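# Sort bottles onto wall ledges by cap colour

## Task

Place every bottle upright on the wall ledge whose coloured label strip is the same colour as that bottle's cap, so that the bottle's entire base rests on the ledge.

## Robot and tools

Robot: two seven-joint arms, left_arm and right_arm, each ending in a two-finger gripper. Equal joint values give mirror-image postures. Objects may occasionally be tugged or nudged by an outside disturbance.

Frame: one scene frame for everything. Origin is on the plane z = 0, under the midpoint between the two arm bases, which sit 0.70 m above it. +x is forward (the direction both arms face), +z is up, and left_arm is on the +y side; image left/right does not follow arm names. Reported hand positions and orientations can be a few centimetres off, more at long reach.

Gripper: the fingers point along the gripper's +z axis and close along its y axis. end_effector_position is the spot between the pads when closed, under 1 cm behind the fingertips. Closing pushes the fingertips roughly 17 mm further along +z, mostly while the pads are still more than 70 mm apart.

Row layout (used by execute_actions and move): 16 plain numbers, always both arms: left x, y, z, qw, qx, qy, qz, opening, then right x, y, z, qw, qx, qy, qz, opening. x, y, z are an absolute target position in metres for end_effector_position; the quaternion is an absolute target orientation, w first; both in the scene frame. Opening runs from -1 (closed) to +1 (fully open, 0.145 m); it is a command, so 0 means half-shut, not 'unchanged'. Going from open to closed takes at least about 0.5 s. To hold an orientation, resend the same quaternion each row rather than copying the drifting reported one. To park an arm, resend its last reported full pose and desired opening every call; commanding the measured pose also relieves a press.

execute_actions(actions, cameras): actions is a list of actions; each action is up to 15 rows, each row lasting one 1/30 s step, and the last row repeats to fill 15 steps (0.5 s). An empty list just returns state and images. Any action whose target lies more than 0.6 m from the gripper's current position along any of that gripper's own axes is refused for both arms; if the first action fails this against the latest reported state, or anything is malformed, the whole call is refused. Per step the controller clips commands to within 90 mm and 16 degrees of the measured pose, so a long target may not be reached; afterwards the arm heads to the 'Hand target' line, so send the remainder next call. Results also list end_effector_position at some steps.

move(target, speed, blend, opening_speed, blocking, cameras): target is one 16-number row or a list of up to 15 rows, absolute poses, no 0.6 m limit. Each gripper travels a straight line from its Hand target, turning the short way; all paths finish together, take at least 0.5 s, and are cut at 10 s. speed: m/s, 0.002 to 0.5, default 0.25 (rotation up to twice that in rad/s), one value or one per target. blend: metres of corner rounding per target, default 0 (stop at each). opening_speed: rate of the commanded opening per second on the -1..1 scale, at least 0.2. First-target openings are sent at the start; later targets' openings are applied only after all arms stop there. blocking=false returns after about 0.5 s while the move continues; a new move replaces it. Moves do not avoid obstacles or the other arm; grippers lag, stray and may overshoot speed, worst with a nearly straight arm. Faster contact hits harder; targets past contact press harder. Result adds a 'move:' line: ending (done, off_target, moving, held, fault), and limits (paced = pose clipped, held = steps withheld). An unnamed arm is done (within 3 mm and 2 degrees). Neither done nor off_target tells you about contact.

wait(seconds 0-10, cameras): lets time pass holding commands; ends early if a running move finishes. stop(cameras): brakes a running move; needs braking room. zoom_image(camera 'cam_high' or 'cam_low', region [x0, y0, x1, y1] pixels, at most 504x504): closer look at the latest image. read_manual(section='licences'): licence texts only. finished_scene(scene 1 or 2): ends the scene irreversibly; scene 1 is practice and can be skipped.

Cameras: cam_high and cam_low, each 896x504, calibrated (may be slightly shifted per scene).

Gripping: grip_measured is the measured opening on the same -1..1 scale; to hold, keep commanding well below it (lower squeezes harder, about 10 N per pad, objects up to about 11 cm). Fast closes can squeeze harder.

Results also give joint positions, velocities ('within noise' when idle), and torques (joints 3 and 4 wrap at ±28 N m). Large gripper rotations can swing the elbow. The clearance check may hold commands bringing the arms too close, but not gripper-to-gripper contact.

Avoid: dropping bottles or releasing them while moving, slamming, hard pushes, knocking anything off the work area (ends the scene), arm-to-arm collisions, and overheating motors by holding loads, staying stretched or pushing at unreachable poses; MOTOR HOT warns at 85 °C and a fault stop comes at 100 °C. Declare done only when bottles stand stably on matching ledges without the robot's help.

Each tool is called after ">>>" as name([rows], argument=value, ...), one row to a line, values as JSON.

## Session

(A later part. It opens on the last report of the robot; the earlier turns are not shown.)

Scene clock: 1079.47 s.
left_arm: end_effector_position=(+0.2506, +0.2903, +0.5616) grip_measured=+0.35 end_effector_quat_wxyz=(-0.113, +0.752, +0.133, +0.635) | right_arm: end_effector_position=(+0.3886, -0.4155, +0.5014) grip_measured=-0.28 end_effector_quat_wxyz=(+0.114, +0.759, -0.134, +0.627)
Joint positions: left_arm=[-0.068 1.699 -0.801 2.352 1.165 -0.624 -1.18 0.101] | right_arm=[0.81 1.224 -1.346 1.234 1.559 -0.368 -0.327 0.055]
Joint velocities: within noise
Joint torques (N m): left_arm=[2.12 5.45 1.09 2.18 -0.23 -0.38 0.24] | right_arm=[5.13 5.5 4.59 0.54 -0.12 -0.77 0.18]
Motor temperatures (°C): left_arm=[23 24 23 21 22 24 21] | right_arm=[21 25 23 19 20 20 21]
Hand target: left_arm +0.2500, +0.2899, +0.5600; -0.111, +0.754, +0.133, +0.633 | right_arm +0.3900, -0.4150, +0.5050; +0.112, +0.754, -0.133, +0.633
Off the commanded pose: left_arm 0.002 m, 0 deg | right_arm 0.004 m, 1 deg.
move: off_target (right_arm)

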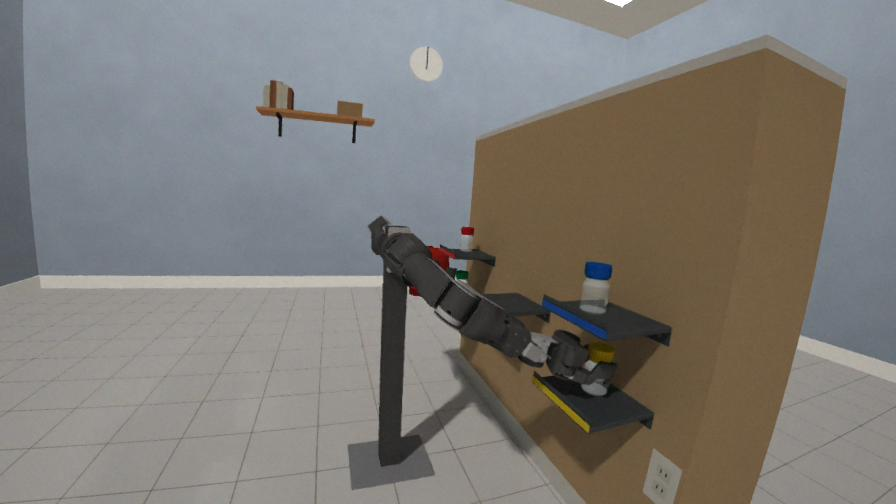

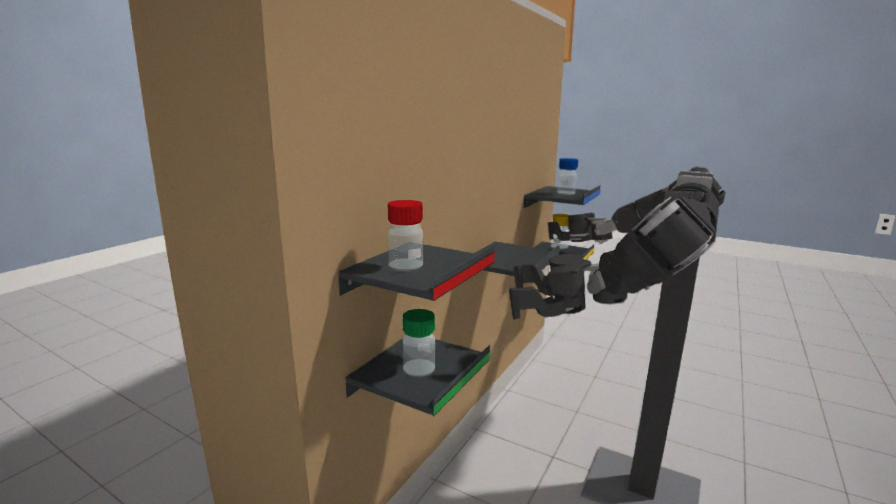

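>>> move(target=[0.25,0.29,0.56,-0.1116,0.7545,0.133,0.633,0.35,0.39,-0.415,0.499,0.1116,0.7545,-0.133,0.633,-1], speed=0.025, cameras=[])

>>> move(target=[0.25,0.29,0.56,-0.1116,0.7545,0.133,0.633,0.35,0.39,-0.415,0.494,0.1116,0.7545,-0.133,0.633,-1], speed=0.025, cameras=[])

>>> move(target=[0.25,0.29,0.56,-0.1116,0.7545,0.133,0.633,0.35,0.39,-0.415,0.489,0.1116,0.7545,-0.133,0.633,-1], speed=0.025)

>>> zoom_image(camera="cam_high", region=[500, 280, 680, 440])

Scene clock: 1091.33 s.
left_arm: end_effector_position=(+0.2506, +0.2903, +0.5616) grip_measured=+0.35 end_effector_quat_wxyz=(-0.113, +0.752, +0.133, +0.635) | right_arm: end_effector_position=(+0.3890, -0.4161, +0.4971) grip_measured=-0.28 end_effector_quat_wxyz=(+0.114, +0.758, -0.134, +0.628)
Joint positions: left_arm=[-0.068 1.699 -0.801 2.352 1.165 -0.624 -1.18 0.101] | right_arm=[0.8 1.209 -1.346 1.212 1.559 -0.384 -0.32 0.055]
Joint velocities: within noise
Joint torques (N m): left_arm=[2.12 5.42 1.09 2.19 -0.23 -0.38 0.24] | right_arm=[4.6 5 4.19 0.44 -0.11 -0.76 0.2]
Motor temperatures (°C): left_arm=[23 24 23 21 22 24 21] | right_arm=[22 25 24 19 20 20 21]
Hand target: left_arm +0.2500, +0.2899, +0.5600; -0.111, +0.754, +0.133, +0.633 | right_arm +0.3900, -0.4151, +0.4991; +0.112, +0.754, -0.133, +0.633
Off the commanded pose: left_arm 0.002 m, 0 deg | right_arm 0.002 m, 1 deg.
move: done
No camera images: "cameras" was empty.

Scene clock: 1092.03 s.
left_arm: end_effector_position=(+0.2506, +0.2903, +0.5616) grip_measured=+0.35 end_effector_quat_wxyz=(-0.113, +0.752, +0.133, +0.635) | right_arm: end_effector_position=(+0.3890, -0.4159, +0.4921) grip_measured=-0.28 end_effector_quat_wxyz=(+0.114, +0.758, -0.134, +0.628)
Joint positions: left_arm=[-0.068 1.699 -0.801 2.352 1.165 -0.624 -1.18 0.101] | right_arm=[0.789 1.195 -1.346 1.193 1.559 -0.396 -0.313 0.055]
Joint velocities: within noise
Joint torques (N m): left_arm=[2.12 5.42 1.1 2.18 -0.23 -0.38 0.24] | right_arm=[4.76 4.87 4.14 0.47 -0.14 -0.77 0.17]
Motor temperatures (°C): left_arm=[23 24 23 21 22 24 21] | right_arm=[22 25 24 19 20 20 21]
Hand target: left_arm +0.2500, +0.2899, +0.5600; -0.111, +0.754, +0.133, +0.633 | right_arm +0.3901, -0.4149, +0.4940; +0.111, +0.754, -0.133, +0.633
Off the commanded pose: left_arm 0.002 m, 0 deg | right_arm 0.002 m, 1 deg.
move: done
No camera images: "cameras" was empty.

Scene clock: 1092.73 s.
left_arm: end_effector_position=(+0.2506, +0.2903, +0.5616) grip_measured=+0.35 end_effector_quat_wxyz=(-0.113, +0.752, +0.133, +0.635) | right_arm: end_effector_position=(+0.3891, -0.4163, +0.4876) grip_measured=-0.28 end_effector_quat_wxyz=(+0.114, +0.758, -0.135, +0.629)
Joint positions: left_arm=[-0.068 1.699 -0.801 2.352 1.165 -0.624 -1.18 0.101] | right_arm=[0.779 1.18 -1.346 1.173 1.559 -0.409 -0.306 0.055]
Joint velocities: within noise
Joint torques (N m): left_arm=[2.12 5.42 1.09 2.19 -0.23 -0.37 0.24] | right_arm=[4.76 4.92 3.96 0.42 -0.13 -0.78 0.16]
Motor temperatures (°C): left_arm=[23 24 23 21 22 24 21] | right_arm=[22 25 24 19 20 20 21]
Hand target: left_arm +0.2500, +0.2899, +0.5600; -0.111, +0.754, +0.133, +0.633 | right_arm +0.3900, -0.4151, +0.4891; +0.112, +0.754, -0.133, +0.633
Off the commanded pose: left_arm 0.002 m, 0 deg | right_arm 0.002 m, 1 deg.
move: done

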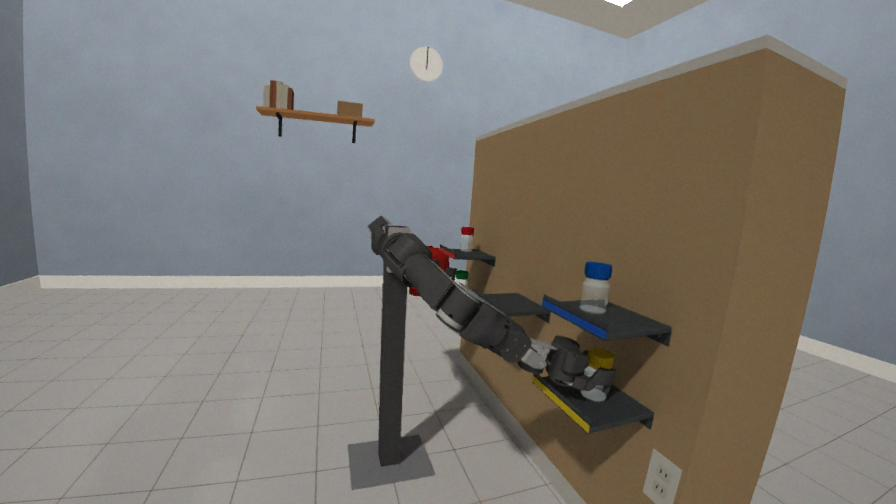

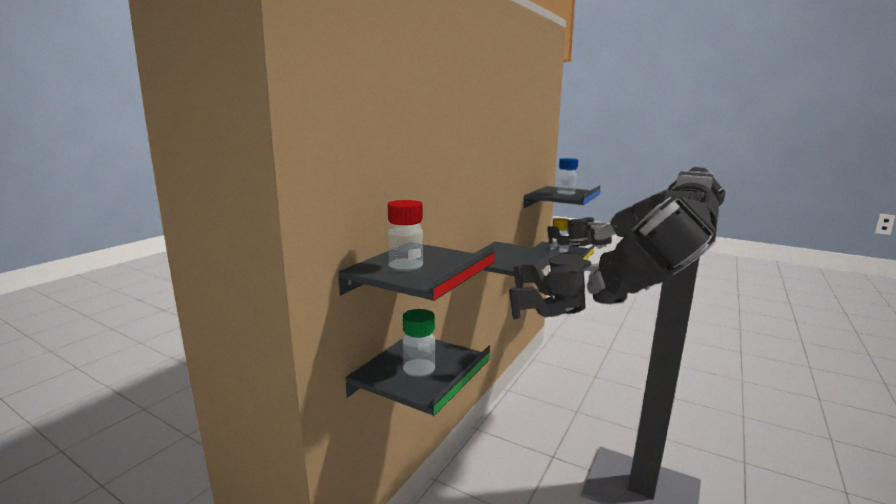

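Scaled by 2.800 from the camera's 896x504 image, which has a finer 1280x720 frame.

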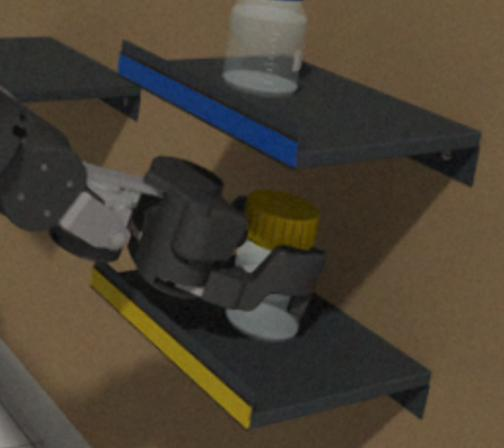

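>>> move(target=[0.25,0.29,0.56,-0.1116,0.7545,0.133,0.633,0.35,0.39,-0.415,0.484,0.1116,0.7545,-0.133,0.633,-1], speed=0.025, cameras=[])

>>> move(target=[0.25,0.29,0.56,-0.1116,0.7545,0.133,0.633,0.35,0.39,-0.415,0.48,0.1116,0.7545,-0.133,0.633,-1], speed=0.025, cameras=["cam_high"])

>>> zoom_image(camera="cam_high", region=[500, 280, 680, 440])

Scene clock: 1104.57 s.
left_arm: end_effector_position=(+0.2506, +0.2903, +0.5616) grip_measured=+0.35 end_effector_quat_wxyz=(-0.113, +0.752, +0.133, +0.635) | right_arm: end_effector_position=(+0.3903, -0.4172, +0.4873) grip_measured=-0.28 end_effector_quat_wxyz=(+0.115, +0.751, -0.135, +0.636)
Joint positions: left_arm=[-0.068 1.699 -0.801 2.352 1.165 -0.624 -1.18 0.101] | right_arm=[0.774 1.167 -1.346 1.152 1.558 -0.433 -0.299 0.055]
Joint velocities: within noise
Joint torques (N m): left_arm=[2.12 5.45 1.09 2.19 -0.23 -0.38 0.24] | right_arm=[4.02 4.52 3.11 0.4 -0.02 -0.39 0.2]
Motor temperatures (°C): left_arm=[23 24 23 21 22 24 21] | right_arm=[22 25 24 19 20 21 21]
Hand target: left_arm +0.2500, +0.2899, +0.5600; -0.111, +0.754, +0.133, +0.633 | right_arm +0.3900, -0.4151, +0.4840; +0.112, +0.754, -0.133, +0.633
Off the commanded pose: left_arm 0.002 m, 0 deg | right_arm 0.004 m, 1 deg.
move: off_target (right_arm)
No camera images: "cameras" was empty.

Scene clock: 1105.27 s.
left_arm: end_effector_position=(+0.2506, +0.2903, +0.5616) grip_measured=+0.35 end_effector_quat_wxyz=(-0.113, +0.752, +0.133, +0.635) | right_arm: end_effector_position=(+0.3912, -0.4177, +0.4869) grip_measured=-0.28 end_effector_quat_wxyz=(+0.115, +0.747, -0.135, +0.641)
Joint positions: left_arm=[-0.068 1.699 -0.801 2.352 1.165 -0.624 -1.18 0.101] | right_arm=[0.77 1.157 -1.346 1.136 1.556 -0.453 -0.293 0.055]
Joint velocities: within noise
Joint torques (N m): left_arm=[2.12 5.45 1.09 2.19 -0.23 -0.37 0.24] | right_arm=[3.55 4.13 2.59 0.4 0.11 -0.13 0.17]
Motor temperatures (°C): left_arm=[23 24 23 21 22 24 21] | right_arm=[22 25 24 19 20 21 21]
Hand target: left_arm +0.2500, +0.2899, +0.5600; -0.111, +0.754, +0.133, +0.633 | right_arm +0.3899, -0.4150, +0.4800; +0.112, +0.754, -0.133, +0.633
Off the commanded pose: left_arm 0.002 m, 0 deg | right_arm 0.007 m, 1 deg.
joint sent to its limit (right arm) — joint 5 (forearm roll), upper limit. The joint targets still meet the commanded pose.
move: off_target (right_arm)
Images, in order (width x height): cam_high 896x504.

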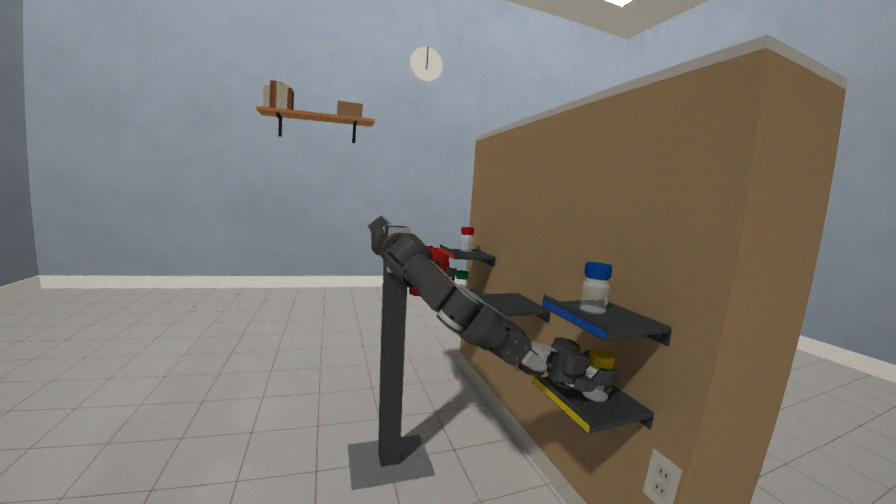

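Scaled by 2.800 from the camera's 896x504 image, which has a finer 1280x720 frame.

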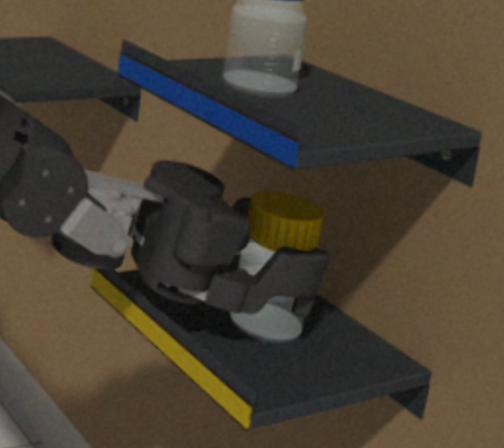

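>>> move(target=[0.25,0.29,0.56,-0.1116,0.7545,0.133,0.633,0.35,0.39,-0.416,0.486,0.1116,0.7545,-0.133,0.633,-0.18], opening_speed=0.4, cameras=[])

>>> move(target=[0.25,0.29,0.56,-0.1116,0.7545,0.133,0.633,0.35,0.39,-0.416,0.486,0.1116,0.7545,-0.133,0.633,0.3], opening_speed=0.4, cameras=["cam_high"])

>>> zoom_image(camera="cam_high", region=[500, 280, 680, 440])

Scene clock: 1116.47 s.
left_arm: end_effector_position=(+0.2506, +0.2903, +0.5616) grip_measured=+0.35 end_effector_quat_wxyz=(-0.113, +0.752, +0.133, +0.635) | right_arm: end_effector_position=(+0.3902, -0.4160, +0.4865) grip_measured=-0.18 end_effector_quat_wxyz=(+0.112, +0.753, -0.133, +0.635)
Joint positions: left_arm=[-0.068 1.699 -0.801 2.352 1.165 -0.624 -1.18 0.101] | right_arm=[0.773 1.169 -1.346 1.154 1.558 -0.43 -0.293 0.062]
Joint velocities: within noise
Joint torques (N m): left_arm=[2.12 5.42 1.1 2.19 -0.23 -0.37 0.24] | right_arm=[4.92 5.66 3.64 0.53 0.03 -0.3 0.03]
Motor temperatures (°C): left_arm=[22 25 23 21 22 24 21] | right_arm=[22 25 24 19 20 20 21]
Hand target: left_arm +0.2500, +0.2899, +0.5600; -0.111, +0.754, +0.133, +0.633 | right_arm +0.3900, -0.4160, +0.4860; +0.112, +0.754, -0.133, +0.633
Off the commanded pose: left_arm 0.002 m, 0 deg | right_arm 0.001 m, 0 deg.
move: done
No camera images: "cameras" was empty.

Scene clock: 1117.87 s.
left_arm: end_effector_position=(+0.2506, +0.2903, +0.5616) grip_measured=+0.35 end_effector_quat_wxyz=(-0.113, +0.752, +0.133, +0.635) | right_arm: end_effector_position=(+0.3902, -0.4160, +0.4865) grip_measured=+0.30 end_effector_quat_wxyz=(+0.112, +0.753, -0.133, +0.635)
Joint positions: left_arm=[-0.068 1.699 -0.801 2.352 1.165 -0.624 -1.18 0.101] | right_arm=[0.773 1.169 -1.346 1.154 1.558 -0.43 -0.293 0.098]
Joint velocities: within noise
Joint torques (N m): left_arm=[2.12 5.42 1.1 2.18 -0.23 -0.38 0.24] | right_arm=[4.89 5.71 3.66 0.61 0.01 -0.3 0.07]
Motor temperatures (°C): left_arm=[22 25 23 21 22 24 21] | right_arm=[22 25 24 19 20 20 21]
Hand target: left_arm +0.2500, +0.2899, +0.5600; -0.111, +0.754, +0.133, +0.633 | right_arm +0.3900, -0.4160, +0.4860; +0.112, +0.754, -0.133, +0.633
Off the commanded pose: left_arm 0.002 m, 0 deg | right_arm 0.001 m, 0 deg.
move: done
Images, in order (width x height): cam_high 896x504.

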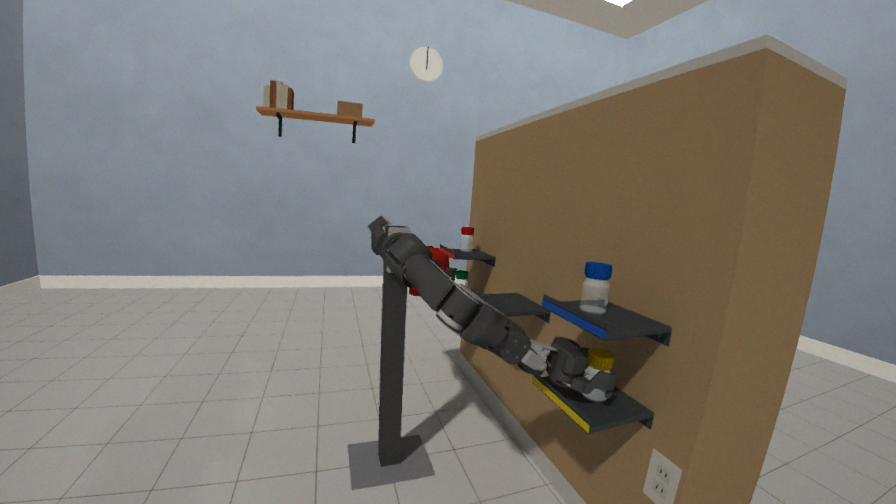

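Scaled by 2.800 from the camera's 896x504 image, which has a finer 1280x720 frame.

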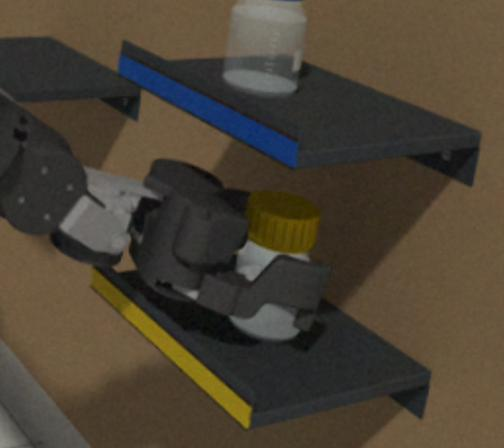

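Retreat straight along the hand axis.

>>> move([
  [0.25,0.29,0.56,-0.1116,0.7545,0.133,0.633,0.35,0.245,-0.363,0.492,0.1116,0.7545,-0.133,0.633,0.3],
], speed=0.07)

>>> zoom_image(camera="cam_high", region=[500, 240, 680, 440])

>>> zoom_image(camera="cam_low", region=[490, 140, 630, 280])

>>> zoom_image(camera="cam_low", region=[330, 180, 530, 420])

Scene clock: 1128.37 s.
left_arm: end_effector_position=(+0.2506, +0.2903, +0.5616) grip_measured=+0.35 end_effector_quat_wxyz=(-0.113, +0.752, +0.133, +0.635) | right_arm: end_effector_position=(+0.2461, -0.3620, +0.4927) grip_measured=+0.30 end_effector_quat_wxyz=(+0.122, +0.773, -0.129, +0.609)
Joint positions: left_arm=[-0.068 1.699 -0.801 2.352 1.165 -0.624 -1.18 0.101] | right_arm=[0.53 1.625 -1.571 1.944 1.315 -0.783 -0.757 0.098]
Joint velocities: within noise
Joint torques (N m): left_arm=[2.12 5.42 1.09 2.19 -0.23 -0.38 0.24] | right_arm=[1.91 5.84 1.7 0.96 -0.24 -0.38 -0.15]
Motor temperatures (°C): left_arm=[22 25 23 21 22 24 21] | right_arm=[22 25 24 19 20 20 21]
Hand target: left_arm +0.2500, +0.2899, +0.5600; -0.111, +0.754, +0.133, +0.633 | right_arm +0.2453, -0.3629, +0.4922; +0.124, +0.773, -0.130, +0.608
Off the commanded pose: left_arm 0.002 m, 0 deg | right_arm 0.002 m, 4 deg.
joint sent to its limit (right arm) — joint 3 (upper arm roll), lower limit; joint 6 (wrist pitch), lower limit. The joint targets are off in orientation, not in position.
move: off_target (right_arm)

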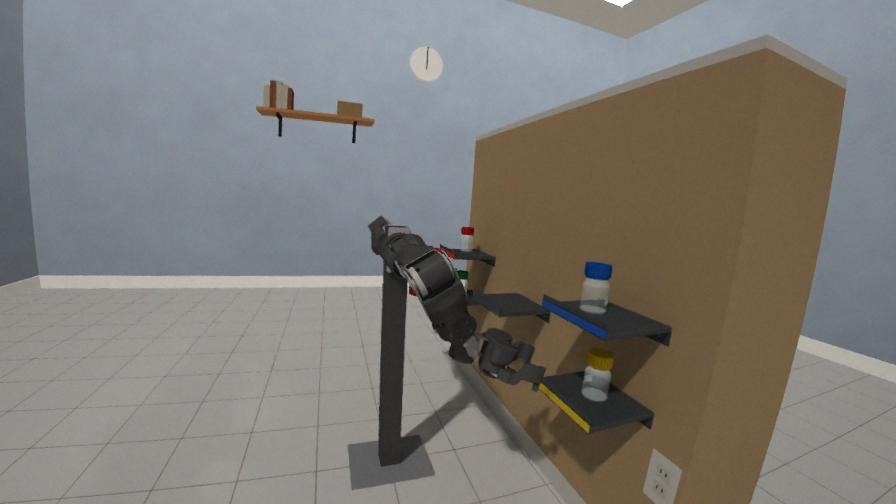

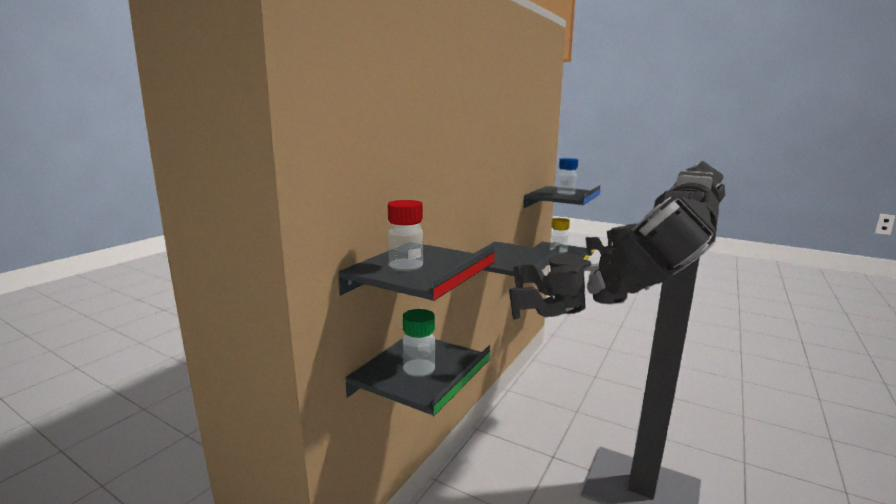

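Scaled by 2.520 from the camera's 896x504 image, which has a finer 1280x720 frame.

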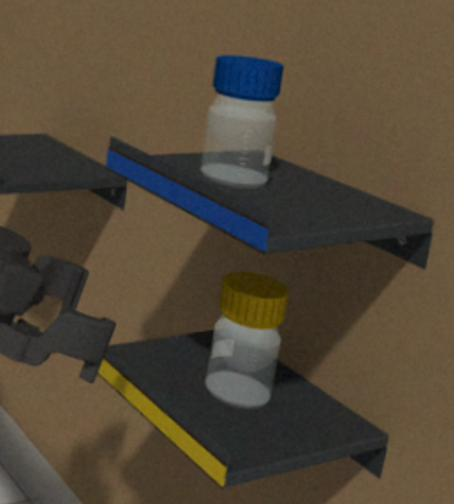

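Scaled by 3.600 from the camera's 896x504 image, which has a finer 1280x720 frame.

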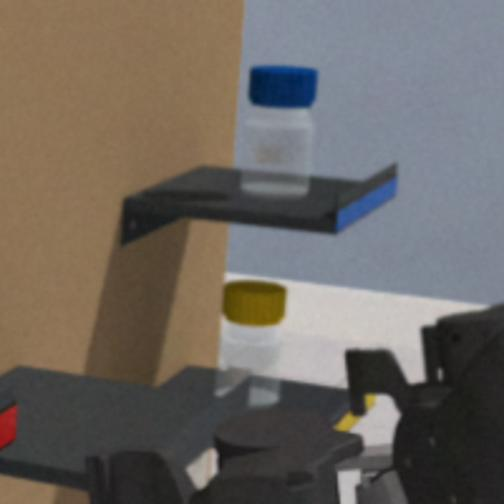

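Scaled by 2.100 from the camera's 896x504 image, which has a finer 1280x720 frame.

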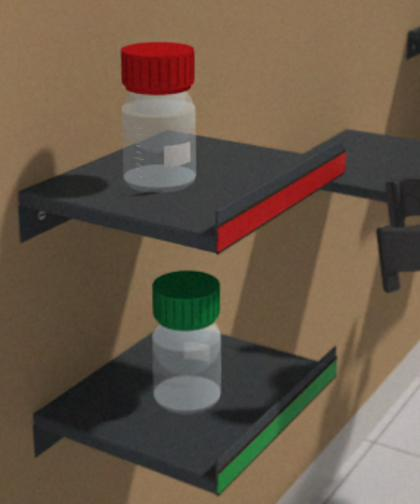

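All four bottles are standing on their matching ledges, with the robot clear of them.

>>> finished_scene(scene=2, done=true)

The scene is finished: the task was done.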